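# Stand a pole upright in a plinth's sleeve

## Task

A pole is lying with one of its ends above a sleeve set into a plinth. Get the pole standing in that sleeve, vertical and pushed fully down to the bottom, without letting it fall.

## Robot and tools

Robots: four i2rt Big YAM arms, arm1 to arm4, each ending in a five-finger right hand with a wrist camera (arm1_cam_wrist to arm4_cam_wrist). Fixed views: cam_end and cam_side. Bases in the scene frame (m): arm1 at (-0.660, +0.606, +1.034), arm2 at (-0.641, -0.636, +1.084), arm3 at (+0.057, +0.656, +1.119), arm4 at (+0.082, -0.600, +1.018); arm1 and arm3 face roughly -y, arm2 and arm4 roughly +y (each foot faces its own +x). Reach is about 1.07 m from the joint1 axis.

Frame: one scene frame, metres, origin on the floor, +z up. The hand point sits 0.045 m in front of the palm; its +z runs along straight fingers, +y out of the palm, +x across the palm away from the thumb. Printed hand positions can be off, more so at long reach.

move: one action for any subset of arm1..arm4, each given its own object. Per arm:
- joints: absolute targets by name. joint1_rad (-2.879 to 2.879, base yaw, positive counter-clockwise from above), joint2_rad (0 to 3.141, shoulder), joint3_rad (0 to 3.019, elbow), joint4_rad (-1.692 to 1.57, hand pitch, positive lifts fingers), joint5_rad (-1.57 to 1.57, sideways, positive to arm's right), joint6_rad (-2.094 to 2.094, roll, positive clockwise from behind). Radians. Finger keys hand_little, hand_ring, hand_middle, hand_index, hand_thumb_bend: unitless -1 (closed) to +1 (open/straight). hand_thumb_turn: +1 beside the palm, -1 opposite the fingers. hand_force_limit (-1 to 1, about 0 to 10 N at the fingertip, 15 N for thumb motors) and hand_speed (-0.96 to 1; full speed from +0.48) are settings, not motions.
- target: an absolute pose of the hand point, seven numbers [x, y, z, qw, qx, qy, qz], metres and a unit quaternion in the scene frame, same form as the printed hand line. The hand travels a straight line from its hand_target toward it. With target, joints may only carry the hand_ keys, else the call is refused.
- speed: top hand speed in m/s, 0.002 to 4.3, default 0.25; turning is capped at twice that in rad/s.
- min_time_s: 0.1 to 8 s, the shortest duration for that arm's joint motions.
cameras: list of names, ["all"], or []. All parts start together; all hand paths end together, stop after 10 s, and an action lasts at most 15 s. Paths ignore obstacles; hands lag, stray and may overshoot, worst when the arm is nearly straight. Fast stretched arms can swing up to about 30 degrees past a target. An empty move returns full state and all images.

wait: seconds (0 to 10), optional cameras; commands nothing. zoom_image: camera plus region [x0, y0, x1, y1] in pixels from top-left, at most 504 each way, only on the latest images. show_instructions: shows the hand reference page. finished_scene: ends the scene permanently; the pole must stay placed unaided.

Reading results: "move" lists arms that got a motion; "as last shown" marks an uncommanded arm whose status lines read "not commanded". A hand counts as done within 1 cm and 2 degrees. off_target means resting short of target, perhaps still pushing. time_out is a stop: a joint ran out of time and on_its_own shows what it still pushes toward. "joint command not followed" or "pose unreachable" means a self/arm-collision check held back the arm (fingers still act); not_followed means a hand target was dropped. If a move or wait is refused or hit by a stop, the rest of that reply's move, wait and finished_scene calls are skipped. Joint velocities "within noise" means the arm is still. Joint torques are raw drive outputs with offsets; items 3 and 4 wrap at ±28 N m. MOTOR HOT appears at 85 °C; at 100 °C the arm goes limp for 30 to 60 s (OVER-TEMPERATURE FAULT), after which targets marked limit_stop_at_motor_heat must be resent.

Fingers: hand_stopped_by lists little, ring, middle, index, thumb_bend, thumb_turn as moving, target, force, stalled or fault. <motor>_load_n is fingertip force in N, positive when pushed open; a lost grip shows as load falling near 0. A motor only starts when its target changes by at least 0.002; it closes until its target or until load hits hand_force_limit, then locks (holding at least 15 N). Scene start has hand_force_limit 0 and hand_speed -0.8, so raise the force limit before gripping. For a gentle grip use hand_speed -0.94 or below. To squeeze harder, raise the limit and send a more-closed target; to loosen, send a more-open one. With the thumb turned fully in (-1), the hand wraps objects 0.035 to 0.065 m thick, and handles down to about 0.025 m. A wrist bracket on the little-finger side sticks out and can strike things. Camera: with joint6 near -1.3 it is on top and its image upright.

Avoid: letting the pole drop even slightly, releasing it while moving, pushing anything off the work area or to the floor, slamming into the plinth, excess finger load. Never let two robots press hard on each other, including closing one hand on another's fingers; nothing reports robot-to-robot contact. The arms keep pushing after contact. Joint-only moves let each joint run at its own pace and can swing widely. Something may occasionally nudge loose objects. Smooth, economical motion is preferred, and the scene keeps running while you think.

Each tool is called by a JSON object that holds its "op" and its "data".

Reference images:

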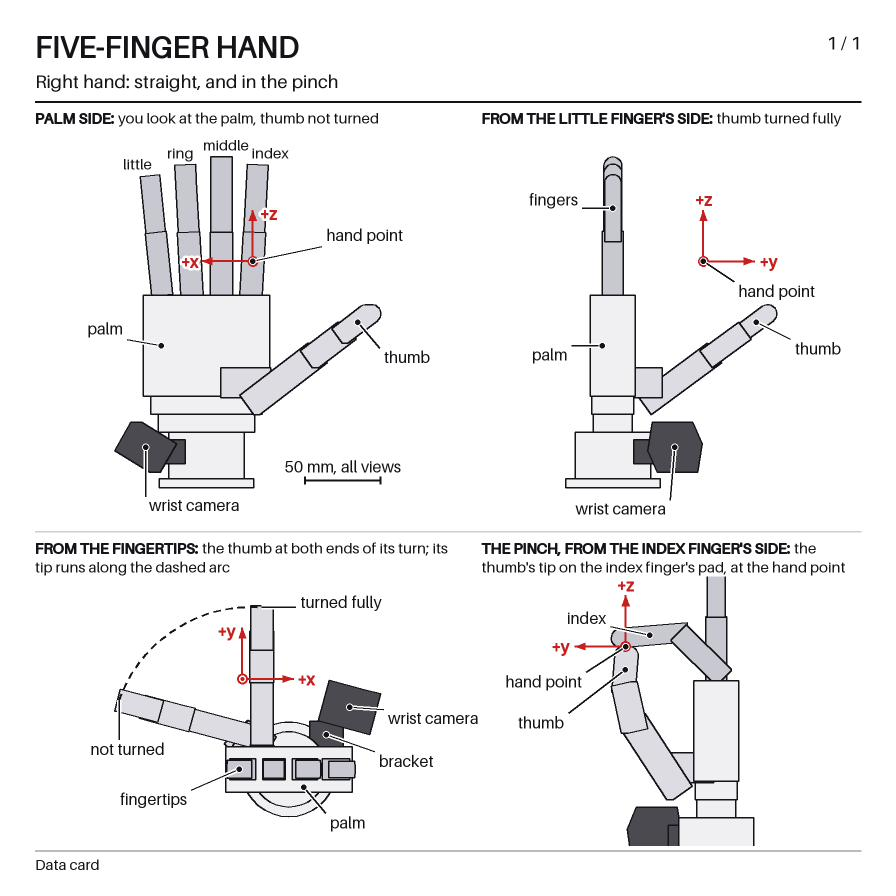

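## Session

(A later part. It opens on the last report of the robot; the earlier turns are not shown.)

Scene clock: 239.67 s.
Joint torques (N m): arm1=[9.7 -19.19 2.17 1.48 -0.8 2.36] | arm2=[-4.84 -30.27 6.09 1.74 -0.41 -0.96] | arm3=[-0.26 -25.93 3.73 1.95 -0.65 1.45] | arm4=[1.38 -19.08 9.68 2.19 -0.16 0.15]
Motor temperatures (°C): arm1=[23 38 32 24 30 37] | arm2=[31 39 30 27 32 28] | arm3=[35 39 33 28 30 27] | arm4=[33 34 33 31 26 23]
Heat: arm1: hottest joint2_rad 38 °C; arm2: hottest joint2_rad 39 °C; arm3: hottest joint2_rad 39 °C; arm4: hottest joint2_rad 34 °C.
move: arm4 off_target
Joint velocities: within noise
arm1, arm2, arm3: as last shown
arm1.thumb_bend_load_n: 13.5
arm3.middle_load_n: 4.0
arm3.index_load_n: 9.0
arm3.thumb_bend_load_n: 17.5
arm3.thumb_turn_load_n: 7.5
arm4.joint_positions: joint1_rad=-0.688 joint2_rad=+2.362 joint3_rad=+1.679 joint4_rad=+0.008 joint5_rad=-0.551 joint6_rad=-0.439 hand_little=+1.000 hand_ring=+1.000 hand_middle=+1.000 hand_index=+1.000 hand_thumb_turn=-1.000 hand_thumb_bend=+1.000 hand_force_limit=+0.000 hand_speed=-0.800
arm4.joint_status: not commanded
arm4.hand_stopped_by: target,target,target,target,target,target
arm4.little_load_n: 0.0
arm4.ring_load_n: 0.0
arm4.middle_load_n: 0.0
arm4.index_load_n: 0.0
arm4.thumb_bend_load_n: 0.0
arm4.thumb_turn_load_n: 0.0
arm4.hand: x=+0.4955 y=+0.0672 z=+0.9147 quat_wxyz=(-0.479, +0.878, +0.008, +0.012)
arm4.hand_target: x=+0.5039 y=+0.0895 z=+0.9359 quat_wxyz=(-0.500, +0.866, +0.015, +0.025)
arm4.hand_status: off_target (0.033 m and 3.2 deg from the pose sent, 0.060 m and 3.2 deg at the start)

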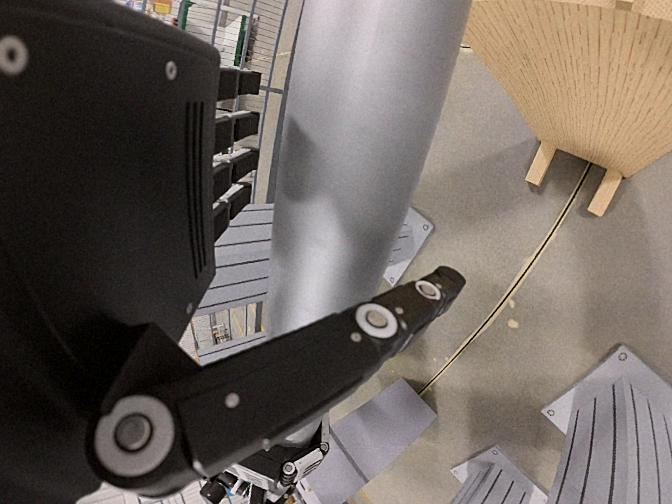

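{"op": "move", "data": {"arm4": {"target": [0.505, 0.096, 0.918, 0.4998, -0.8657, -0.0149, -0.0257], "speed": 0.05}, "cameras": ["arm4_cam_wrist"]}}

{"op": "zoom_image", "data": {"camera": "arm4_cam_wrist", "region": [200, 0, 540, 400]}}

Scene clock: 241.50 s.
Joint torques (N m): arm1=[9.17 -19.37 2.29 1.8 -0.77 2.33] | arm2=[-4.66 -30.39 6 1.88 -0.4 -0.97] | arm3=[-0.32 -25.93 3.71 1.95 -0.65 1.45] | arm4=[1.79 -18.9 9.72 2.22 -0.19 0.14]
Motor temperatures (°C): arm1=[23 38 32 24 30 37] | arm2=[31 39 30 27 32 28] | arm3=[35 39 33 28 30 27] | arm4=[33 34 33 31 26 23]
Heat: arm1: hottest joint2_rad 38 °C; arm2: hottest joint2_rad 39 °C; arm3: hottest joint2_rad 39 °C; arm4: hottest joint2_rad 34 °C.
move: arm4 off_target
Joint velocities: within noise
arm1, arm2, arm3: as last shown
arm1.thumb_bend_load_n: 14.0
arm2.little_load_n: 0.5
arm3.middle_load_n: 4.5
arm3.index_load_n: 9.5
arm3.thumb_bend_load_n: 17.0
arm4.joint_positions: joint1_rad=-0.688 joint2_rad=+2.399 joint3_rad=+1.699 joint4_rad=+0.025 joint5_rad=-0.547 joint6_rad=-0.436 hand_little=+1.000 hand_ring=+1.000 hand_middle=+1.000 hand_index=+1.000 hand_thumb_turn=-1.000 hand_thumb_bend=+1.000 hand_force_limit=+0.000 hand_speed=-0.800
arm4.joint_status: not commanded
arm4.hand_stopped_by: target,target,target,target,target,target
arm4.little_load_n: 0.0
arm4.ring_load_n: 0.0
arm4.middle_load_n: 0.0
arm4.index_load_n: 0.0
arm4.thumb_bend_load_n: 0.0
arm4.thumb_turn_load_n: 0.0
arm4.hand: x=+0.4974 y=+0.0697 z=+0.8968 quat_wxyz=(-0.478, +0.878, +0.006, +0.013)
arm4.hand_target: x=+0.5036 y=+0.0944 z=+0.9190 quat_wxyz=(-0.500, +0.866, +0.015, +0.025)
arm4.hand_status: off_target (0.035 m and 3.4 deg from the pose sent, 0.030 m and 3.2 deg at the start)

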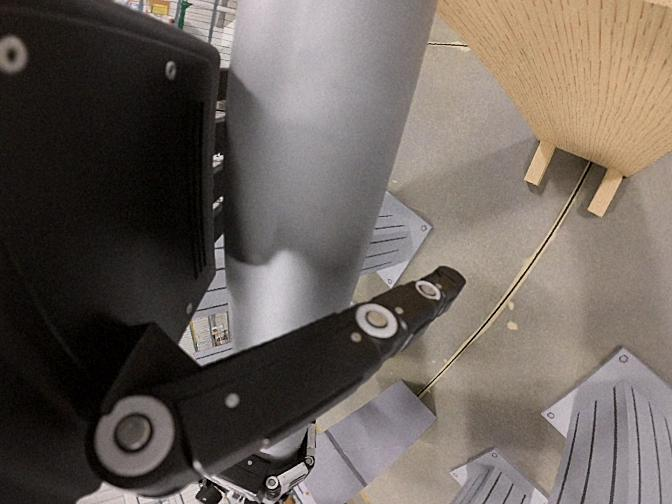

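Scaled by 1.260 from the camera's image (finer frame: 960x720).

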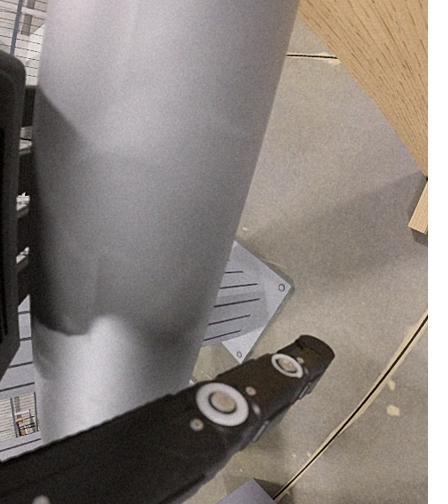

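{"op": "move", "data": {"arm4": {"joints": {"hand_little": -1, "hand_ring": -1, "hand_middle": -1, "hand_index": -1, "hand_thumb_bend": -1, "hand_speed": -0.85, "hand_force_limit": 0.4}}, "cameras": ["arm4_cam_wrist"]}}

Scene clock: 250.50 s.
Joint torques (N m): arm1=[9.11 -19.6 2.29 1.68 -0.72 2.32] | arm2=[-4.89 -29.74 6 1.78 -0.4 -0.95] | arm3=[-0.32 -25.52 4.05 2 -0.57 1.43] | arm4=[1.55 -19.55 9.68 2.11 -0.2 0.35]
Motor temperatures (°C): arm1=[23 39 32 24 30 38] | arm2=[31 40 30 27 32 28] | arm3=[34 38 32 28 30 27] | arm4=[33 34 33 31 25 23]
Heat: arm1: hottest joint2_rad 39 °C; arm2: hottest joint2_rad 40 °C; arm3: hottest joint2_rad 38 °C; arm4: hottest joint2_rad 34 °C.
move: arm4 off_target
Joint velocities: within noise
arm1, arm2, arm3: as last shown
arm1.joint_positions: joint1_rad=+0.316 joint2_rad=+2.285 joint3_rad=+1.070 joint4_rad=+0.662 joint5_rad=+0.348 joint6_rad=+0.196 hand_little=-0.466 hand_ring=-0.474 hand_middle=-0.473 hand_index=-0.484 hand_thumb_turn=-1.000 hand_thumb_bend=+0.530 hand_force_limit=+0.800 hand_speed=-0.880
arm1.hand: x=-0.4105 y=-0.0057 z=+0.8704 quat_wxyz=(-0.009, +0.012, -0.861, +0.508)
arm1.hand_target: x=-0.3484 y=+0.0210 z=+0.8847 quat_wxyz=(-0.094, -0.047, -0.862, +0.496)
arm2.joint_positions: joint1_rad=-0.772 joint2_rad=+2.652 joint3_rad=+1.987 joint4_rad=-0.034 joint5_rad=-0.565 joint6_rad=-0.507 hand_little=+1.000 hand_ring=-0.371 hand_middle=-0.394 hand_index=-0.417 hand_thumb_turn=-1.000 hand_thumb_bend=+0.398 hand_force_limit=+0.800 hand_speed=-0.880
arm2.little_load_n: -0.5
arm2.index_load_n: 4.0
arm2.hand: x=-0.1620 y=+0.0484 z=+0.8955 quat_wxyz=(-0.478, +0.877, +0.020, +0.032)
arm2.hand_target: x=-0.0990 y=+0.0282 z=+0.9645 quat_wxyz=(-0.495, +0.862, +0.054, +0.099)
arm3.joint_positions: joint1_rad=+0.525 joint2_rad=+2.365 joint3_rad=+1.235 joint4_rad=+0.485 joint5_rad=+0.248 joint6_rad=+0.267 hand_little=-0.401 hand_ring=-0.375 hand_middle=-0.387 hand_index=-0.387 hand_thumb_turn=-1.000 hand_thumb_bend=+0.395 hand_force_limit=+0.400 hand_speed=-0.850
arm3.little_load_n: 2.0
arm3.middle_load_n: 4.0
arm3.index_load_n: 9.0
arm3.thumb_bend_load_n: 17.5
arm3.hand: x=+0.3259 y=+0.0189 z=+0.9159 quat_wxyz=(-0.041, +0.007, -0.889, +0.455)
arm3.hand_target: x=+0.3488 y=-0.0116 z=+1.0014 quat_wxyz=(-0.099, -0.052, -0.861, +0.497)
arm4.joint_positions: joint1_rad=-0.688 joint2_rad=+2.403 joint3_rad=+1.699 joint4_rad=+0.026 joint5_rad=-0.546 joint6_rad=-0.457 hand_little=-0.277 hand_ring=-0.291 hand_middle=-0.317 hand_index=-0.332 hand_thumb_turn=-1.000 hand_thumb_bend=+0.376 hand_force_limit=+0.400 hand_speed=-0.850
arm4.joint_status: hand_little off_target (ended at -0.277, target -1.000); hand_ring off_target (ended at -0.291, target -1.000); hand_middle off_target (ended at -0.317, target -1.000); hand_index off_target (ended at -0.332, target -1.000); hand_thumb_bend off_target (ended at +0.376, target -1.000); the others done
arm4.hand_stopped_by: force,force,force,force,force,target
arm4.little_load_n: 0.0
arm4.ring_load_n: 2.0
arm4.middle_load_n: 6.0
arm4.index_load_n: 9.5
arm4.thumb_bend_load_n: 16.0
arm4.thumb_turn_load_n: 0.0
arm4.hand: x=+0.4985 y=+0.0689 z=+0.8939 quat_wxyz=(-0.477, +0.879, +0.015, +0.017)
arm4.hand_target: x=+0.5037 y=+0.0944 z=+0.9191 quat_wxyz=(-0.500, +0.866, +0.015, +0.025)
arm4.hand_status: not commanded

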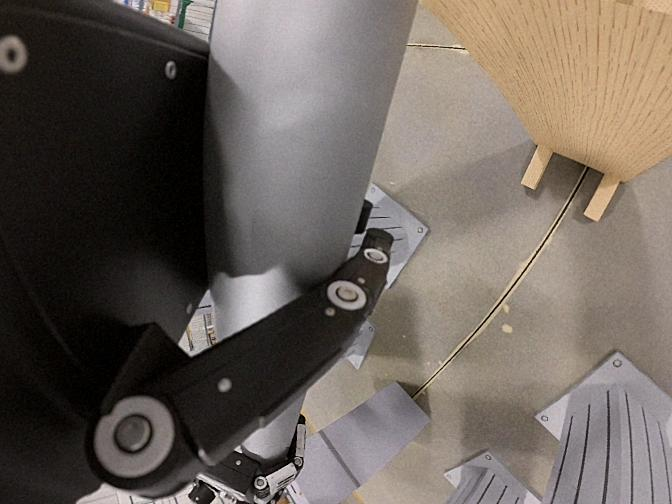

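{"op": "move", "data": {"arm1": {"target": [-0.334, 0.021, 0.911, 0.128, 0.0739, 0.8565, -0.4945], "speed": 0.05}, "arm2": {"target": [-0.085, 0.023, 1.0095, 0.4945, -0.8565, -0.0739, -0.128], "speed": 0.05}, "arm3": {"target": [0.355, -0.024, 1.09, 0.128, 0.0739, 0.8565, -0.4945], "speed": 0.05}, "arm4": {"target": [0.506, 0.078, 1.088, 0.4977, -0.862, -0.0479, -0.083], "speed": 0.04, "joints": {"hand_little": -0.98, "hand_ring": -0.98, "hand_middle": -0.98, "hand_speed": -0.88, "hand_force_limit": 0.7}}, "cameras": ["cam_side"]}}

{"op": "zoom_image", "data": {"camera": "cam_side", "region": [330, 200, 580, 400]}}

Scene clock: 258.13 s.
Joint torques (N m): arm1=[9.05 -20.07 2.71 1.65 -0.87 1.95] | arm2=[-5.07 -29.33 6.98 1.46 -0.83 -0.88] | arm3=[-0.44 -24.06 7.17 2.11 -0.35 1.09] | arm4=[2.02 -25.58 8.58 1.58 -0.86 0.29]
Motor temperatures (°C): arm1=[23 39 32 24 31 39] | arm2=[31 41 29 27 31 28] | arm3=[34 39 32 28 30 27] | arm4=[33 35 33 30 25 23]
Heat: arm1: hottest joint2_rad 39 °C; arm2: hottest joint2_rad 41 °C; arm3: hottest joint2_rad 39 °C; arm4: hottest joint2_rad 35 °C.
move: arm1 off_target; arm2 off_target; arm3 off_target; arm4 off_target
Joint velocities: within noise
arm1.joint_positions: joint1_rad=+0.328 joint2_rad=+2.253 joint3_rad=+1.053 joint4_rad=+0.642 joint5_rad=+0.324 joint6_rad=+0.301 hand_little=-0.466 hand_ring=-0.474 hand_middle=-0.473 hand_index=-0.484 hand_thumb_turn=-1.000 hand_thumb_bend=+0.530 hand_force_limit=+0.800 hand_speed=-0.880
arm1.joint_status: not commanded
arm1.hand_stopped_by: force,force,force,force,force,target
arm1.little_load_n: 10.5
arm1.ring_load_n: 11.0
arm1.middle_load_n: 8.5
arm1.index_load_n: 10.0
arm1.thumb_bend_load_n: 13.0
arm1.thumb_turn_load_n: 0.0
arm1.hand: x=-0.3948 y=+0.0006 z=+0.8836 quat_wxyz=(-0.047, -0.022, -0.863, +0.502)
arm1.hand_target: x=-0.3371 y=+0.0210 z=+0.9100 quat_wxyz=(-0.126, -0.067, -0.858, +0.493)
arm1.hand_status: off_target (0.070 m and 11.1 deg from the pose sent, 0.091 m and 16.9 deg at the start)
arm2.joint_positions: joint1_rad=-0.773 joint2_rad=+2.578 joint3_rad=+1.946 joint4_rad=-0.036 joint5_rad=-0.529 joint6_rad=-0.568 hand_little=+1.000 hand_ring=-0.372 hand_middle=-0.394 hand_index=-0.417 hand_thumb_turn=-1.000 hand_thumb_bend=+0.398 hand_force_limit=+0.800 hand_speed=-0.880
arm2.joint_status: not commanded
arm2.hand_stopped_by: fault,force,force,force,force,target
arm2.little_load_n: 0.0
arm2.ring_load_n: 6.0
arm2.middle_load_n: 5.5
arm2.index_load_n: 5.5
arm2.thumb_bend_load_n: 18.0
arm2.thumb_turn_load_n: 5.0
arm2.hand: x=-0.1490 y=+0.0479 z=+0.9332 quat_wxyz=(-0.478, +0.874, +0.043, +0.070)
arm2.hand_target: x=-0.0879 y=+0.0247 z=+1.0040 quat_wxyz=(-0.493, +0.857, +0.071, +0.130)
arm2.hand_status: off_target (0.103 m and 8.0 deg from the pose sent, 0.140 m and 13.0 deg at the start; pose on its path clipped on 133 of 146 steps)
arm3.joint_positions: joint1_rad=+0.511 joint2_rad=+2.190 joint3_rad=+1.218 joint4_rad=+0.331 joint5_rad=+0.198 joint6_rad=+0.351 hand_little=-0.401 hand_ring=-0.375 hand_middle=-0.387 hand_index=-0.387 hand_thumb_turn=-1.000 hand_thumb_bend=+0.395 hand_force_limit=+0.400 hand_speed=-0.850
arm3.joint_status: not commanded
arm3.hand_stopped_by: force,force,force,force,force,target
arm3.little_load_n: 2.0
arm3.ring_load_n: 0.0
arm3.middle_load_n: 3.0
arm3.index_load_n: 7.5
arm3.thumb_bend_load_n: 18.0
arm3.thumb_turn_load_n: 7.0
arm3.hand: x=+0.3358 y=+0.0081 z=+1.0016 quat_wxyz=(-0.079, -0.025, -0.890, +0.448)
arm3.hand_target: x=+0.3537 y=-0.0221 z=+1.0879 quat_wxyz=(-0.130, -0.071, -0.857, +0.494)
arm3.hand_status: off_target (0.096 m and 10.3 deg from the pose sent, 0.182 m and 14.9 deg at the start; pose on its path clipped on 121 of 146 steps)
arm4.joint_positions: joint1_rad=-0.687 joint2_rad=+2.197 joint3_rad=+1.657 joint4_rad=-0.163 joint5_rad=-0.467 joint6_rad=-0.548 hand_little=-0.330 hand_ring=-0.322 hand_middle=-0.326 hand_index=-0.333 hand_thumb_turn=-1.000 hand_thumb_bend=+0.377 hand_force_limit=+0.700 hand_speed=-0.880
arm4.joint_status: hand_little off_target (ended at -0.330, target -0.980); hand_ring off_target (ended at -0.322, target -0.980); hand_middle off_target (ended at -0.326, target -0.980); the others done
arm4.hand_stopped_by: force,force,force,force,force,target
arm4.little_load_n: 1.5
arm4.ring_load_n: 0.5
arm4.middle_load_n: 0.0
arm4.index_load_n: 1.5
arm4.thumb_bend_load_n: 15.0
arm4.thumb_turn_load_n: 1.5
arm4.hand: x=+0.5073 y=+0.0510 z=+0.9973 quat_wxyz=(-0.451, +0.890, +0.036, +0.062)
arm4.hand_target: x=+0.5044 y=+0.0760 z=+1.0857 quat_wxyz=(-0.498, +0.862, +0.049, +0.082)
arm4.hand_status: off_target (0.095 m and 6.8 deg from the pose sent, 0.194 m and 8.9 deg at the start; pose on its path clipped on 8 of 146 steps)

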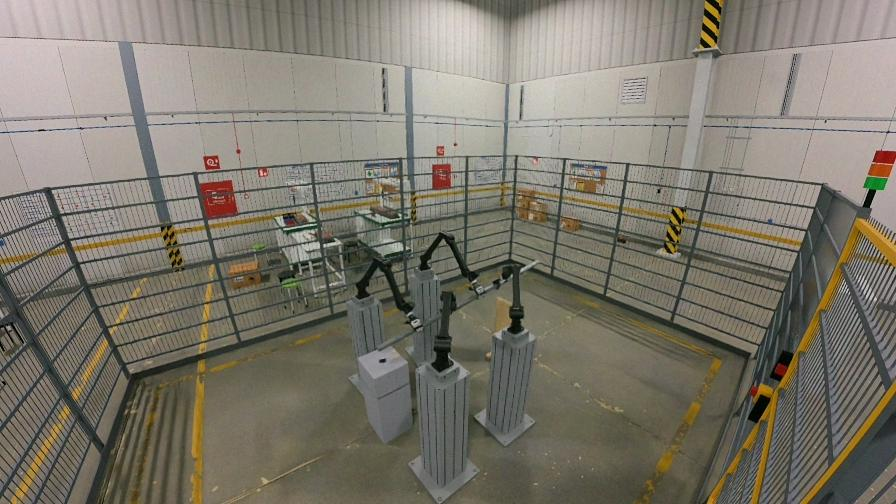

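Scaled by 2.016.

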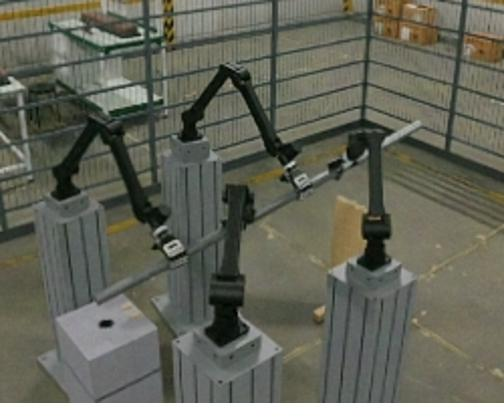

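{"op": "move", "data": {"arm1": {"target": [-0.347, 0.021, 0.974, 0.1874, 0.1082, 0.8455, -0.4882], "speed": 0.06}, "arm2": {"target": [-0.104, 0.023, 1.096, 0.4872, -0.8438, -0.1125, -0.1948], "speed": 0.06}, "arm3": {"target": [0.317, -0.022, 1.263, 0.1948, 0.1125, 0.8438, -0.4872], "speed": 0.06}, "arm4": {"target": [0.462, 0.072, 1.287, 0.4916, -0.8515, -0.0911, -0.1578], "speed": 0.04}, "cameras": ["cam_side"]}}

{"op": "zoom_image", "data": {"camera": "cam_side", "region": [330, 200, 580, 400]}}

Scene clock: 266.47 s.
Joint torques (N m): arm1=[7.47 -20.72 3.14 1.87 -1.45 1.85] | arm2=[-4.48 -29.04 7.15 2.15 -0.23 -1] | arm3=[-1.03 -23.47 9.55 2.02 -1.05 1.41] | arm4=[3.43 -22.65 12.18 1.24 -0.36 -0.16]
Motor temperatures (°C): arm1=[23 39 32 24 31 39] | arm2=[31 41 30 27 31 28] | arm3=[34 39 33 28 30 27] | arm4=[33 35 33 30 25 23]
Heat: arm1: hottest joint2_rad 39 °C; arm2: hottest joint2_rad 41 °C; arm3: hottest joint2_rad 39 °C; arm4: hottest joint2_rad 35 °C.
move: arm1 off_target; arm2 off_target; arm3 off_target; arm4 off_target
Joint velocities: within noise
arm1.joint_positions: joint1_rad=+0.287 joint2_rad=+2.127 joint3_rad=+0.982 joint4_rad=+0.609 joint5_rad=+0.232 joint6_rad=+0.394 hand_little=-0.466 hand_ring=-0.474 hand_middle=-0.473 hand_index=-0.484 hand_thumb_turn=-1.000 hand_thumb_bend=+0.530 hand_force_limit=+0.800 hand_speed=-0.880
arm1.joint_status: not commanded
arm1.hand_stopped_by: force,force,force,force,force,target
arm1.little_load_n: 9.0
arm1.ring_load_n: 10.5
arm1.middle_load_n: 9.0
arm1.index_load_n: 11.5
arm1.thumb_bend_load_n: 12.0
arm1.thumb_turn_load_n: 1.5
arm1.hand: x=-0.4021 y=+0.0056 z=+0.9338 quat_wxyz=(-0.102, -0.059, -0.860, +0.497)
arm1.hand_target: x=-0.3498 y=+0.0208 z=+0.9723 quat_wxyz=(-0.185, -0.102, -0.848, +0.487)
arm1.hand_status: off_target (0.070 m and 11.5 deg from the pose sent, 0.104 m and 19.1 deg at the start)
arm2.joint_positions: joint1_rad=-0.740 joint2_rad=+2.385 joint3_rad=+1.796 joint4_rad=-0.033 joint5_rad=-0.446 joint6_rad=-0.633 hand_little=+1.000 hand_ring=-0.373 hand_middle=-0.394 hand_index=-0.417 hand_thumb_turn=-0.999 hand_thumb_bend=+0.398 hand_force_limit=+0.800 hand_speed=-0.880
arm2.joint_status: not commanded
arm2.hand_stopped_by: fault,force,force,force,force,target
arm2.little_load_n: 0.0
arm2.ring_load_n: 2.0
arm2.middle_load_n: 4.5
arm2.index_load_n: 7.5
arm2.thumb_bend_load_n: 18.0
arm2.thumb_turn_load_n: 10.0
arm2.hand: x=-0.1637 y=+0.0455 z=+1.0142 quat_wxyz=(-0.473, +0.870, +0.073, +0.122)
arm2.hand_target: x=-0.1079 y=+0.0242 z=+1.0904 quat_wxyz=(-0.485, +0.846, +0.109, +0.196)
arm2.hand_status: off_target (0.104 m and 10.1 deg from the pose sent, 0.171 m and 16.8 deg at the start; pose on its path clipped on 56 of 174 steps)
arm3.joint_positions: joint1_rad=+0.424 joint2_rad=+1.903 joint3_rad=+1.189 joint4_rad=+0.108 joint5_rad=+0.058 joint6_rad=+0.406 hand_little=-0.401 hand_ring=-0.375 hand_middle=-0.387 hand_index=-0.387 hand_thumb_turn=-1.000 hand_thumb_bend=+0.395 hand_force_limit=+0.400 hand_speed=-0.850
arm3.joint_status: not commanded
arm3.hand_stopped_by: force,force,force,force,force,target
arm3.little_load_n: 0.5
arm3.ring_load_n: 0.0
arm3.middle_load_n: 3.5
arm3.index_load_n: 9.5
arm3.thumb_bend_load_n: 17.0
arm3.thumb_turn_load_n: 8.0
arm3.hand: x=+0.3050 y=+0.0031 z=+1.1453 quat_wxyz=(-0.136, -0.058, -0.883, +0.445)
arm3.hand_target: x=+0.3137 y=-0.0152 z=+1.2400 quat_wxyz=(-0.196, -0.107, -0.844, +0.487)
arm3.hand_status: off_target (0.121 m and 11.3 deg from the pose sent, 0.264 m and 18.0 deg at the start; pose on its path clipped on 167 of 174 steps)
arm4.joint_positions: joint1_rad=-0.634 joint2_rad=+1.907 joint3_rad=+1.636 joint4_rad=-0.375 joint5_rad=-0.343 joint6_rad=-0.593 hand_little=-0.330 hand_ring=-0.322 hand_middle=-0.326 hand_index=-0.332 hand_thumb_turn=-1.000 hand_thumb_bend=+0.377 hand_force_limit=+0.700 hand_speed=-0.880
arm4.joint_status: not commanded
arm4.hand_stopped_by: force,force,force,force,force,target
arm4.little_load_n: 2.0
arm4.ring_load_n: 0.5
arm4.middle_load_n: 0.5
arm4.index_load_n: 3.0
arm4.thumb_bend_load_n: 13.5
arm4.thumb_turn_load_n: 2.5
arm4.hand: x=+0.4778 y=+0.0369 z=+1.1627 quat_wxyz=(-0.443, +0.886, +0.058, +0.125)
arm4.hand_target: x=+0.4628 y=+0.0589 z=+1.2567 quat_wxyz=(-0.492, +0.851, +0.091, +0.158)
arm4.hand_status: off_target (0.130 m and 8.6 deg from the pose sent, 0.294 m and 14.2 deg at the start; pose on its path clipped on 167 of 174 steps)

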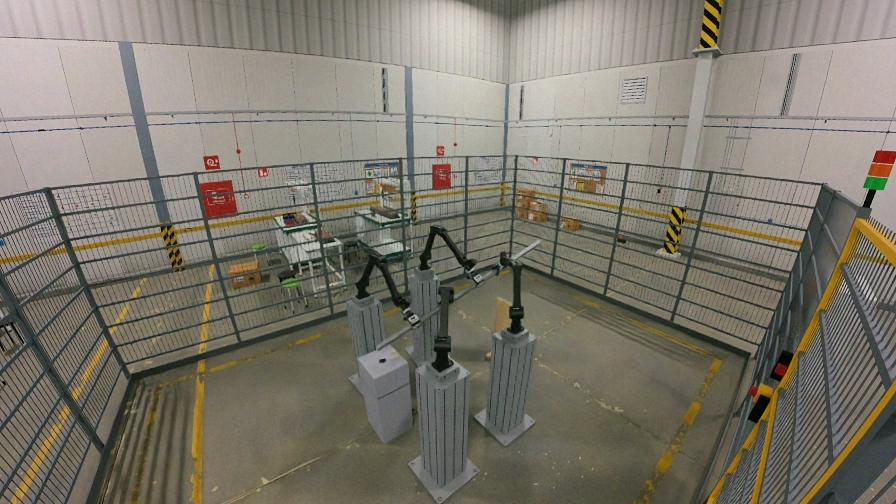

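Scaled by 2.016.

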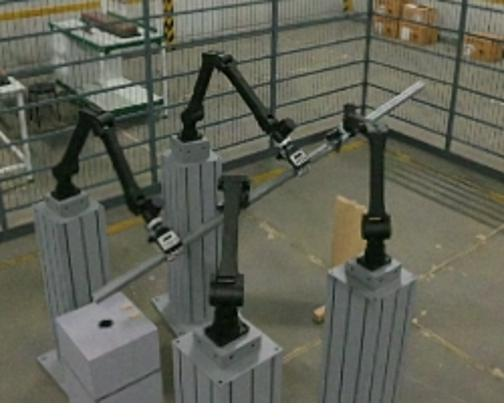

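{"op": "move", "data": {"arm1": {"target": [-0.3685, 0.018, 1.0454, 0.2459, 0.142, 0.8303, -0.4794], "speed": 0.06}, "arm2": {"target": [-0.1385, 0.022, 1.1936, 0.4769, -0.8259, -0.1504, -0.2604], "speed": 0.06}, "arm3": {"target": [0.253, -0.015, 1.426, 0.2604, 0.1504, 0.8259, -0.4769], "speed": 0.06}, "arm4": {"target": [0.390, 0.060, 1.469, 0.483, -0.8365, -0.1294, -0.2241], "speed": 0.04}, "cameras": ["cam_side"]}}

{"op": "zoom_image", "data": {"camera": "cam_side", "region": [330, 200, 580, 400]}}

Scene clock: 276.40 s.
Joint torques (N m): arm1=[9.47 -22.12 4.62 1.69 -1.68 2.14] | arm2=[-3.31 -27.46 7.5 2.03 0.46 -1.4] | arm3=[-1.32 -20.66 12.75 1.43 -1.4 2.06] | arm4=[3.19 -19.25 14.16 1.35 0.1 -0.66]
Motor temperatures (°C): arm1=[23 40 32 24 33 39] | arm2=[31 42 30 27 31 29] | arm3=[34 39 34 28 31 28] | arm4=[33 36 34 30 25 23]
Heat: arm1: hottest joint2_rad 40 °C; arm2: hottest joint2_rad 42 °C; arm3: hottest joint2_rad 39 °C; arm4: hottest joint2_rad 36 °C.
move: arm1 off_target; arm2 off_target; arm3 off_target; arm4 off_target
Joint velocities: within noise
arm1.joint_positions: joint1_rad=+0.194 joint2_rad=+1.998 joint3_rad=+0.915 joint4_rad=+0.545 joint5_rad=+0.102 joint6_rad=+0.441 hand_little=-0.466 hand_ring=-0.474 hand_middle=-0.473 hand_index=-0.484 hand_thumb_turn=-1.000 hand_thumb_bend=+0.530 hand_force_limit=+0.800 hand_speed=-0.880
arm1.joint_status: not commanded
arm1.hand_stopped_by: force,force,force,force,force,target
arm1.little_load_n: 9.0
arm1.ring_load_n: 9.5
arm1.middle_load_n: 6.0
arm1.index_load_n: 7.0
arm1.thumb_bend_load_n: 17.5
arm1.thumb_turn_load_n: 0.0
arm1.hand: x=-0.4384 y=+0.0116 z=+0.9768 quat_wxyz=(-0.144, -0.087, -0.861, +0.479)
arm1.hand_target: x=-0.3730 y=+0.0194 z=+1.0420 quat_wxyz=(-0.246, -0.133, -0.834, +0.476)
arm1.hand_status: off_target (0.098 m and 13.8 deg from the pose sent, 0.117 m and 19.5 deg at the start; pose on its path clipped on 33 of 227 steps)
arm2.joint_positions: joint1_rad=-0.666 joint2_rad=+2.201 joint3_rad=+1.622 joint4_rad=+0.027 joint5_rad=-0.328 joint6_rad=-0.653 hand_little=+1.000 hand_ring=-0.373 hand_middle=-0.394 hand_index=-0.417 hand_thumb_turn=-0.999 hand_thumb_bend=+0.398 hand_force_limit=+0.800 hand_speed=-0.880
arm2.joint_status: not commanded
arm2.hand_stopped_by: fault,force,force,force,force,target
arm2.little_load_n: 0.0
arm2.ring_load_n: 4.0
arm2.middle_load_n: 5.0
arm2.index_load_n: 7.0
arm2.thumb_bend_load_n: 17.5
arm2.thumb_turn_load_n: 9.0
arm2.hand: x=-0.2091 y=+0.0482 z=+1.0812 quat_wxyz=(-0.472, +0.859, +0.092, +0.175)
arm2.hand_target: x=-0.1590 y=+0.0293 z=+1.1620 quat_wxyz=(-0.475, +0.828, +0.144, +0.261)
arm2.hand_status: off_target (0.135 m and 12.5 deg from the pose sent, 0.183 m and 18.9 deg at the start; pose on its path clipped on 218 of 227 steps)
arm3.joint_positions: joint1_rad=+0.281 joint2_rad=+1.695 joint3_rad=+1.197 joint4_rad=-0.058 joint5_rad=-0.139 joint6_rad=+0.414 hand_little=-0.401 hand_ring=-0.375 hand_middle=-0.387 hand_index=-0.386 hand_thumb_turn=-0.999 hand_thumb_bend=+0.395 hand_force_limit=+0.400 hand_speed=-0.850
arm3.joint_status: not commanded
arm3.hand_stopped_by: force,force,force,force,force,target
arm3.little_load_n: 0.0
arm3.ring_load_n: 0.0
arm3.middle_load_n: 5.5
arm3.index_load_n: 19.0
arm3.thumb_bend_load_n: 15.5
arm3.thumb_turn_load_n: 10.5
arm3.hand: x=+0.2429 y=+0.0078 z=+1.2603 quat_wxyz=(-0.195, -0.076, -0.869, +0.448)
arm3.hand_target: x=+0.2474 y=-0.0019 z=+1.3571 quat_wxyz=(-0.261, -0.141, -0.827, +0.477)
arm3.hand_status: off_target (0.168 m and 12.9 deg from the pose sent, 0.286 m and 19.3 deg at the start; pose on its path clipped on 224 of 227 steps)
arm4.joint_positions: joint1_rad=-0.519 joint2_rad=+1.714 joint3_rad=+1.703 joint4_rad=-0.573 joint5_rad=-0.184 joint6_rad=-0.603 hand_little=-0.329 hand_ring=-0.322 hand_middle=-0.326 hand_index=-0.333 hand_thumb_turn=-1.000 hand_thumb_bend=+0.377 hand_force_limit=+0.700 hand_speed=-0.880
arm4.joint_status: not commanded
arm4.hand_stopped_by: force,force,force,force,force,target
arm4.little_load_n: 5.5
arm4.ring_load_n: 3.0
arm4.middle_load_n: 0.0
arm4.index_load_n: 1.5
arm4.thumb_bend_load_n: 15.0
arm4.thumb_turn_load_n: 4.0
arm4.hand: x=+0.4124 y=+0.0333 z=+1.2981 quat_wxyz=(-0.439, +0.877, +0.080, +0.179)
arm4.hand_target: x=+0.3967 y=+0.0416 z=+1.3942 quat_wxyz=(-0.485, +0.836, +0.126, +0.226)
arm4.hand_status: off_target (0.174 m and 10.3 deg from the pose sent, 0.320 m and 15.8 deg at the start; pose on its path clipped on 225 of 227 steps)

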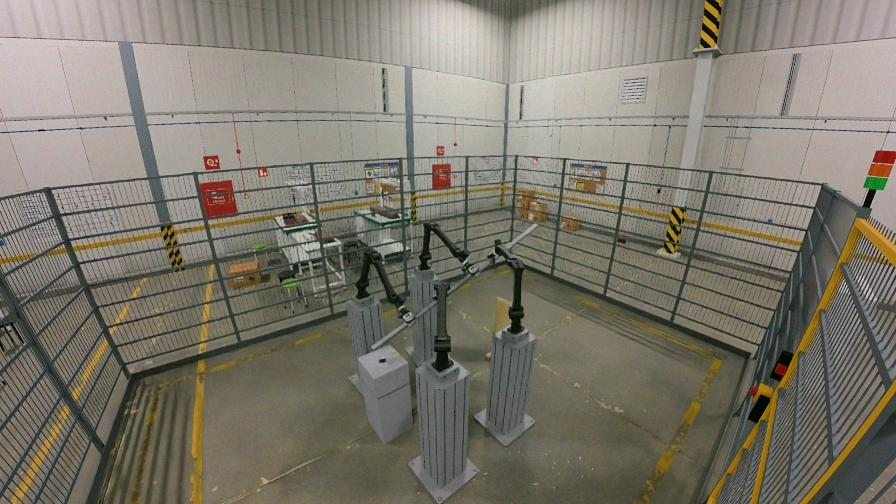

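Scaled by 2.016.

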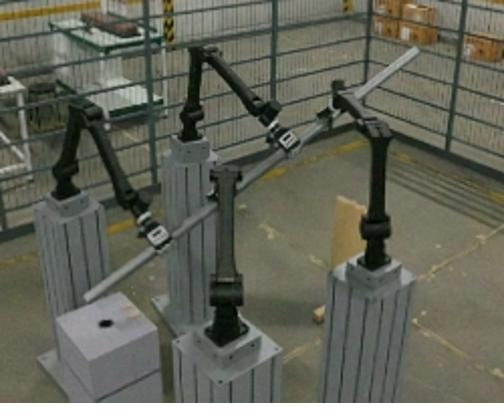

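{"op": "wait", "data": {"seconds": 0.5}}

Scene clock: 278.80 s.
Joint torques (N m): arm1=[8.47 -21.25 4.57 1.81 -1.64 2.13] | arm2=[-3.08 -28.1 7.6 2.06 0.43 -1.41] | arm3=[-1.32 -20.66 12.57 1.26 -1.36 2.11] | arm4=[3.14 -19.25 14.37 1.11 0.11 -0.69]
Motor temperatures (°C): arm1=[23 39 33 24 33 39] | arm2=[31 42 30 27 31 29] | arm3=[34 39 35 28 31 28] | arm4=[33 36 34 30 25 23]
Heat: arm1: hottest joint2_rad 39 °C; arm2: hottest joint2_rad 42 °C; arm3: hottest joint2_rad 39 °C; arm4: hottest joint2_rad 36 °C.
Joint velocities: within noise
arm1.joint_positions: joint1_rad=+0.194 joint2_rad=+1.998 joint3_rad=+0.915 joint4_rad=+0.545 joint5_rad=+0.102 joint6_rad=+0.441 hand_little=-0.466 hand_ring=-0.474 hand_middle=-0.473 hand_index=-0.484 hand_thumb_turn=-1.000 hand_thumb_bend=+0.530 hand_force_limit=+0.800 hand_speed=-0.880
arm1.joint_status: not commanded
arm1.hand_stopped_by: force,force,force,force,force,target
arm1.little_load_n: 9.0
arm1.ring_load_n: 9.5
arm1.middle_load_n: 6.0
arm1.index_load_n: 7.0
arm1.thumb_bend_load_n: 17.5
arm1.thumb_turn_load_n: 0.0
arm1.hand: x=-0.4383 y=+0.0116 z=+0.9771 quat_wxyz=(-0.144, -0.087, -0.861, +0.479)
arm1.hand_target: x=-0.3729 y=+0.0194 z=+1.0421 quat_wxyz=(-0.246, -0.132, -0.834, +0.476)
arm1.hand_status: off_target (0.098 m and 13.7 deg from the pose sent, 0.117 m and 19.5 deg at the start; pose on its path clipped on 33 of 227 steps)
arm2.joint_positions: joint1_rad=-0.666 joint2_rad=+2.201 joint3_rad=+1.622 joint4_rad=+0.027 joint5_rad=-0.328 joint6_rad=-0.653 hand_little=+1.000 hand_ring=-0.373 hand_middle=-0.394 hand_index=-0.417 hand_thumb_turn=-0.999 hand_thumb_bend=+0.398 hand_force_limit=+0.800 hand_speed=-0.880
arm2.joint_status: not commanded
arm2.hand_stopped_by: fault,force,force,force,force,target
arm2.little_load_n: 0.0
arm2.ring_load_n: 4.0
arm2.middle_load_n: 5.5
arm2.index_load_n: 7.5
arm2.thumb_bend_load_n: 18.0
arm2.thumb_turn_load_n: 9.0
arm2.hand: x=-0.2090 y=+0.0482 z=+1.0815 quat_wxyz=(-0.472, +0.859, +0.092, +0.175)
arm2.hand_target: x=-0.1590 y=+0.0293 z=+1.1619 quat_wxyz=(-0.475, +0.828, +0.144, +0.261)
arm2.hand_status: off_target (0.135 m and 12.5 deg from the pose sent, 0.183 m and 18.9 deg at the start; pose on its path clipped on 218 of 227 steps)
arm3.joint_positions: joint1_rad=+0.281 joint2_rad=+1.694 joint3_rad=+1.197 joint4_rad=-0.060 joint5_rad=-0.139 joint6_rad=+0.415 hand_little=-0.401 hand_ring=-0.375 hand_middle=-0.387 hand_index=-0.386 hand_thumb_turn=-0.999 hand_thumb_bend=+0.395 hand_force_limit=+0.400 hand_speed=-0.850
arm3.joint_status: not commanded
arm3.hand_stopped_by: force,force,force,force,force,target
arm3.little_load_n: 0.0
arm3.ring_load_n: 0.0
arm3.middle_load_n: 5.5
arm3.index_load_n: 19.0
arm3.thumb_bend_load_n: 15.5
arm3.thumb_turn_load_n: 10.5
arm3.hand: x=+0.2427 y=+0.0078 z=+1.2612 quat_wxyz=(-0.195, -0.076, -0.869, +0.448)
arm3.hand_target: x=+0.2473 y=-0.0020 z=+1.3573 quat_wxyz=(-0.261, -0.141, -0.827, +0.477)
arm3.hand_status: off_target (0.167 m and 12.9 deg from the pose sent, 0.286 m and 19.3 deg at the start; pose on its path clipped on 224 of 227 steps)
arm4.joint_positions: joint1_rad=-0.519 joint2_rad=+1.714 joint3_rad=+1.705 joint4_rad=-0.575 joint5_rad=-0.184 joint6_rad=-0.603 hand_little=-0.329 hand_ring=-0.322 hand_middle=-0.326 hand_index=-0.333 hand_thumb_turn=-1.000 hand_thumb_bend=+0.377 hand_force_limit=+0.700 hand_speed=-0.880
arm4.joint_status: not commanded
arm4.hand_stopped_by: force,force,force,force,force,target
arm4.little_load_n: 5.5
arm4.ring_load_n: 2.5
arm4.middle_load_n: 0.0
arm4.index_load_n: 1.5
arm4.thumb_bend_load_n: 15.0
arm4.thumb_turn_load_n: 4.5
arm4.hand: x=+0.4121 y=+0.0333 z=+1.2988 quat_wxyz=(-0.438, +0.877, +0.081, +0.179)
arm4.hand_target: x=+0.3967 y=+0.0415 z=+1.3940 quat_wxyz=(-0.484, +0.836, +0.126, +0.225)
arm4.hand_status: off_target (0.174 m and 10.3 deg from the pose sent, 0.320 m and 15.8 deg at the start; pose on its path clipped on 225 of 227 steps)
wait: 0.50 s; at rest from the start
pictures: none

{"op": "move", "data": {"arm1": {"target": [-0.39, 0.02, 1.11, 0.2962, 0.171, 0.8138, -0.4698], "speed": 0.06}, "arm2": {"target": [-0.189, 0.027, 1.252, 0.4683, -0.8112, -0.1751, -0.3033], "speed": 0.06}, "arm3": {"target": [0.14, 0.0, 1.515, 0.2676, 0.1545, 0.8236, -0.4755], "speed": 0.06}, "arm4": {"target": [0.29, 0.041, 1.577, 0.4755, -0.8236, -0.1545, -0.2676], "speed": 0.032}, "cameras": ["cam_side"]}}

{"op": "zoom_image", "data": {"camera": "cam_side", "region": [330, 200, 580, 400]}}

Scene clock: 308.67 s.
Joint torques (N m): arm1=[8.64 -21.83 4.97 2.24 -1.39 2.14] | arm2=[-4.01 -25.64 9.24 1.83 -0.06 -1.42] | arm3=[-3.02 -18.9 15.43 0.8 -0.95 1.34] | arm4=[4.37 -16.97 15.79 1.81 -0.15 -0.66]
Motor temperatures (°C): arm1=[23 39 33 24 36 41] | arm2=[31 42 30 27 31 31] | arm3=[34 39 41 28 32 30] | arm4=[33 36 36 30 25 23]
Heat: arm1: hottest joint6_rad 41 °C; arm2: hottest joint2_rad 42 °C; arm3: hottest joint3_rad 41 °C; arm4: hottest joint2_rad 36 °C.
move: arm1 off_target; arm2 off_target; arm3 off_target; arm4 moving
Joint velocities: within noise
arm1.joint_positions: joint1_rad=+0.087 joint2_rad=+1.919 joint3_rad=+0.854 joint4_rad=+0.541 joint5_rad=-0.058 joint6_rad=+0.500 hand_little=-0.466 hand_ring=-0.474 hand_middle=-0.473 hand_index=-0.484 hand_thumb_turn=-1.000 hand_thumb_bend=+0.531 hand_force_limit=+0.800 hand_speed=-0.880
arm1.joint_status: not commanded
arm1.hand_stopped_by: force,force,force,force,force,target
arm1.little_load_n: 6.5
arm1.ring_load_n: 8.5
arm1.middle_load_n: 5.5
arm1.index_load_n: 7.5
arm1.thumb_bend_load_n: 16.5
arm1.thumb_turn_load_n: 0.0
arm1.hand: x=-0.4746 y=+0.0201 z=+1.0061 quat_wxyz=(-0.200, -0.118, -0.854, +0.465)
arm1.hand_target: x=-0.4156 y=+0.0218 z=+1.0796 quat_wxyz=(-0.298, -0.161, -0.818, +0.465)
arm1.hand_status: off_target (0.134 m and 13.4 deg from the pose sent, 0.142 m and 20.7 deg at the start; pose on its path clipped on 319 of 349 steps)
arm2.joint_positions: joint1_rad=-0.575 joint2_rad=+2.049 joint3_rad=+1.501 joint4_rad=+0.053 joint5_rad=-0.200 joint6_rad=-0.701 hand_little=+1.000 hand_ring=-0.373 hand_middle=-0.394 hand_index=-0.417 hand_thumb_turn=-0.999 hand_thumb_bend=+0.398 hand_force_limit=+0.800 hand_speed=-0.880
arm2.joint_status: not commanded
arm2.hand_stopped_by: fault,force,force,force,force,target
arm2.little_load_n: 0.0
arm2.ring_load_n: 2.5
arm2.middle_load_n: 5.5
arm2.index_load_n: 8.5
arm2.thumb_bend_load_n: 17.5
arm2.thumb_turn_load_n: 11.5
arm2.hand: x=-0.2603 y=+0.0521 z=+1.1386 quat_wxyz=(-0.466, +0.846, +0.122, +0.227)
arm2.hand_target: x=-0.2105 y=+0.0335 z=+1.2197 quat_wxyz=(-0.467, +0.813, +0.169, +0.305)
arm2.hand_status: off_target (0.136 m and 11.3 deg from the pose sent, 0.173 m and 18.4 deg at the start; pose on its path clipped on 339 of 349 steps)
arm3.joint_positions: joint1_rad=+0.110 joint2_rad=+1.574 joint3_rad=+1.345 joint4_rad=-0.345 joint5_rad=-0.330 joint6_rad=+0.421 hand_little=-0.401 hand_ring=-0.375 hand_middle=-0.387 hand_index=-0.386 hand_thumb_turn=-0.999 hand_thumb_bend=+0.395 hand_force_limit=+0.400 hand_speed=-0.850
arm3.joint_status: not commanded
arm3.hand_stopped_by: force,force,force,force,force,target
arm3.little_load_n: 0.5
arm3.ring_load_n: 0.0
arm3.middle_load_n: 4.0
arm3.index_load_n: 13.5
arm3.thumb_bend_load_n: 18.0
arm3.thumb_turn_load_n: 6.0
arm3.hand: x=+0.1643 y=+0.0126 z=+1.3750 quat_wxyz=(-0.237, -0.108, -0.863, +0.433)
arm3.hand_target: x=+0.1482 y=+0.0100 z=+1.4705 quat_wxyz=(-0.269, -0.149, -0.823, +0.477)
arm3.hand_status: off_target (0.143 m and 9.3 deg from the pose sent, 0.274 m and 13.7 deg at the start; pose on its path clipped on 344 of 349 steps)
arm4.joint_positions: joint1_rad=-0.344 joint2_rad=+1.642 joint3_rad=+1.965 joint4_rad=-0.883 joint5_rad=+0.036 joint6_rad=-0.615 hand_little=-0.330 hand_ring=-0.322 hand_middle=-0.326 hand_index=-0.332 hand_thumb_turn=-1.000 hand_thumb_bend=+0.377 hand_force_limit=+0.700 hand_speed=-0.880
arm4.joint_status: not commanded
arm4.hand_stopped_by: force,force,force,force,force,target
arm4.little_load_n: 0.5
arm4.ring_load_n: 0.0
arm4.middle_load_n: 0.0
arm4.index_load_n: 3.5
arm4.thumb_bend_load_n: 18.0
arm4.thumb_turn_load_n: 9.0
arm4.hand: x=+0.3254 y=+0.0297 z=+1.4363 quat_wxyz=(-0.419, +0.870, +0.110, +0.234)
arm4.hand_target: x=+0.2996 y=+0.0277 z=+1.5296 quat_wxyz=(-0.478, +0.822, +0.151, +0.269)
arm4.hand_status: moving (0.146 m and 10.6 deg from the pose sent, 0.304 m and 15.2 deg at the start; pose on its path clipped on 346 of 349 steps)

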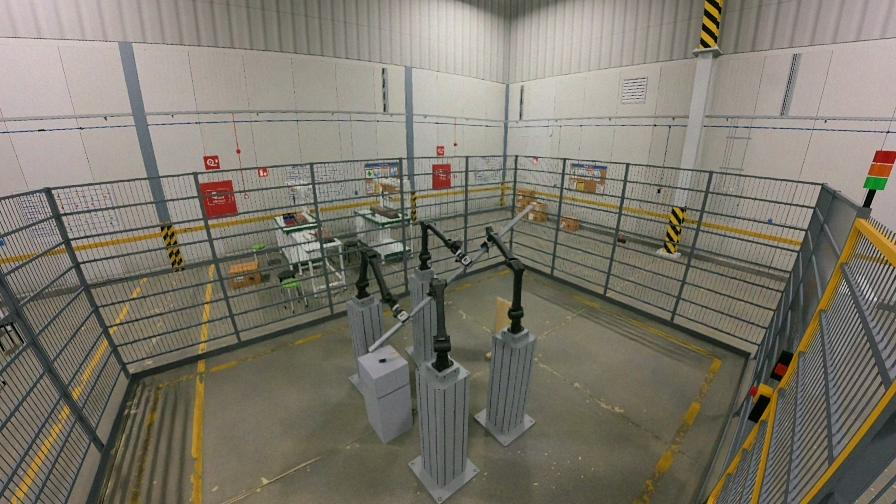

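Scaled by 2.016.

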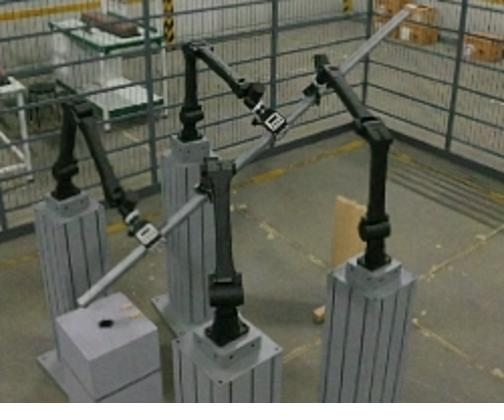

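{"op": "move", "data": {"arm1": {"target": [-0.41, 0.0, 1.16, 0.3384, 0.1954, 0.7972, -0.4603], "speed": 0.06}, "arm2": {"target": [-0.225, 0.02, 1.325, 0.4585, -0.7942, -0.1994, -0.3453], "speed": 0.06}, "arm3": {"target": [0.085, -0.01, 1.64, 0.3244, 0.1873, 0.803, -0.4636], "speed": 0.06}, "arm4": {"target": [0.22, 0.028, 1.72, 0.4636, -0.803, -0.1873, -0.3244], "speed": 0.028}, "cameras": ["cam_side"]}}

{"op": "zoom_image", "data": {"camera": "cam_side", "region": [330, 200, 580, 400]}}

Scene clock: 322.13 s.
Joint torques (N m): arm1=[6.36 -20.78 8.5 1.7 -0.32 1.62] | arm2=[-3.9 -24.06 11.54 0.73 0 -1] | arm3=[-3.37 -15.62 19.47 2.48 -0.28 1.44] | arm4=[4.95 -14.92 10.36 6.64 -0.33 -0.97]
Motor temperatures (°C): arm1=[23 40 34 24 37 42] | arm2=[30 42 31 27 31 31] | arm3=[34 38 44 28 32 30] | arm4=[33 36 37 30 25 24]
Heat: arm1: hottest joint6_rad 42 °C; arm2: hottest joint2_rad 42 °C; arm3: hottest joint3_rad 44 °C; arm4: hottest joint3_rad 37 °C.
move: arm1 off_target; arm2 off_target; arm3 off_target; arm4 off_target
Joint velocities: within noise
arm1.joint_positions: joint1_rad=+0.079 joint2_rad=+1.812 joint3_rad=+0.877 joint4_rad=+0.429 joint5_rad=-0.144 joint6_rad=+0.658 hand_little=-0.466 hand_ring=-0.474 hand_middle=-0.473 hand_index=-0.484 hand_thumb_turn=-1.000 hand_thumb_bend=+0.531 hand_force_limit=+0.800 hand_speed=-0.880
arm1.joint_status: not commanded
arm1.hand_stopped_by: force,force,force,force,force,target
arm1.little_load_n: 12.5
arm1.ring_load_n: 11.0
arm1.middle_load_n: 6.5
arm1.index_load_n: 6.5
arm1.thumb_bend_load_n: 16.0
arm1.thumb_turn_load_n: 0.5
arm1.hand: x=-0.4578 y=+0.0172 z=+1.0672 quat_wxyz=(-0.271, -0.165, -0.840, +0.440)
arm1.hand_target: x=-0.4152 y=+0.0059 z=+1.1531 quat_wxyz=(-0.342, -0.189, -0.799, +0.457)
arm1.hand_status: off_target (0.106 m and 10.1 deg from the pose sent, 0.168 m and 19.3 deg at the start; pose on its path clipped on 295 of 317 steps)
arm2.joint_positions: joint1_rad=-0.547 joint2_rad=+1.887 joint3_rad=+1.495 joint4_rad=-0.053 joint5_rad=-0.145 joint6_rad=-0.821 hand_little=+1.000 hand_ring=-0.373 hand_middle=-0.394 hand_index=-0.416 hand_thumb_turn=-0.999 hand_thumb_bend=+0.398 hand_force_limit=+0.800 hand_speed=-0.880
arm2.joint_status: not commanded
arm2.hand_stopped_by: fault,force,force,force,force,target
arm2.little_load_n: 0.0
arm2.ring_load_n: 0.0
arm2.middle_load_n: 3.5
arm2.index_load_n: 15.0
arm2.thumb_bend_load_n: 16.5
arm2.thumb_turn_load_n: 16.0
arm2.hand: x=-0.2710 y=+0.0419 z=+1.2373 quat_wxyz=(-0.458, +0.826, +0.171, +0.282)
arm2.hand_target: x=-0.2287 y=+0.0192 z=+1.3215 quat_wxyz=(-0.458, +0.795, +0.196, +0.348)
arm2.hand_status: off_target (0.101 m and 8.8 deg from the pose sent, 0.192 m and 17.3 deg at the start; pose on its path clipped on 307 of 317 steps)
arm3.joint_positions: joint1_rad=-0.031 joint2_rad=+1.608 joint3_rad=+1.800 joint4_rad=-0.780 joint5_rad=-0.538 joint6_rad=+0.488 hand_little=-0.401 hand_ring=-0.375 hand_middle=-0.387 hand_index=-0.386 hand_thumb_turn=-1.000 hand_thumb_bend=+0.395 hand_force_limit=+0.400 hand_speed=-0.850
arm3.joint_status: not commanded
arm3.hand_stopped_by: force,force,force,force,force,target
arm3.little_load_n: 0.0
arm3.ring_load_n: 0.0
arm3.middle_load_n: 3.0
arm3.index_load_n: 10.5
arm3.thumb_bend_load_n: 19.0
arm3.thumb_turn_load_n: 1.5
arm3.hand: x=+0.1089 y=+0.0071 z=+1.5479 quat_wxyz=(-0.307, -0.147, -0.847, +0.409)
arm3.hand_target: x=+0.0864 y=+0.0034 z=+1.6365 quat_wxyz=(-0.326, -0.182, -0.802, +0.465)
arm3.hand_status: off_target (0.097 m and 9.5 deg from the pose sent, 0.278 m and 15.7 deg at the start; pose on its path clipped on 292 of 317 steps)
arm4.joint_positions: joint1_rad=-0.159 joint2_rad=+1.880 joint3_rad=+2.859 joint4_rad=-1.381 joint5_rad=+0.266 joint6_rad=-0.691 hand_little=-0.329 hand_ring=-0.322 hand_middle=-0.326 hand_index=-0.333 hand_thumb_turn=-1.000 hand_thumb_bend=+0.378 hand_force_limit=+0.700 hand_speed=-0.880
arm4.joint_status: not commanded
arm4.hand_stopped_by: force,force,force,force,force,target
arm4.little_load_n: 13.0
arm4.ring_load_n: 8.5
arm4.middle_load_n: 1.0
arm4.index_load_n: 0.0
arm4.thumb_bend_load_n: 20.0
arm4.thumb_turn_load_n: 1.5
arm4.hand: x=+0.2489 y=+0.0141 z=+1.6366 quat_wxyz=(-0.449, +0.820, +0.148, +0.322)
arm4.hand_target: x=+0.2186 y=+0.0110 z=+1.7131 quat_wxyz=(-0.528, +0.749, +0.180, +0.359)
arm4.hand_status: off_target (0.089 m and 5.2 deg from the pose sent, 0.303 m and 16.5 deg at the start; pose on its path clipped on 282 of 317 steps; a joint's target at an end of its range on 45 of 317 steps)

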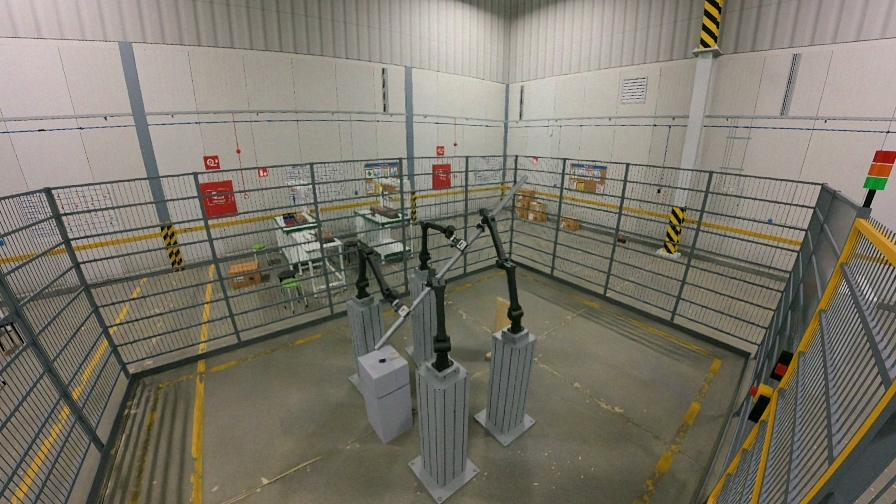

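Scaled by 2.016.

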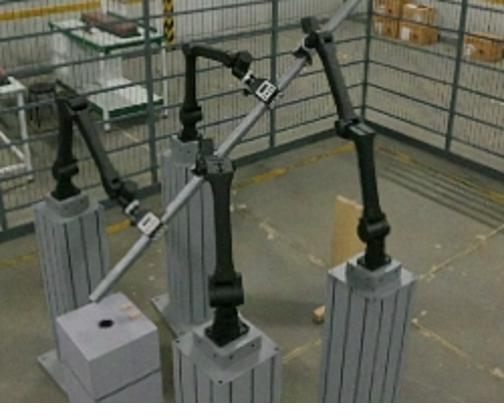

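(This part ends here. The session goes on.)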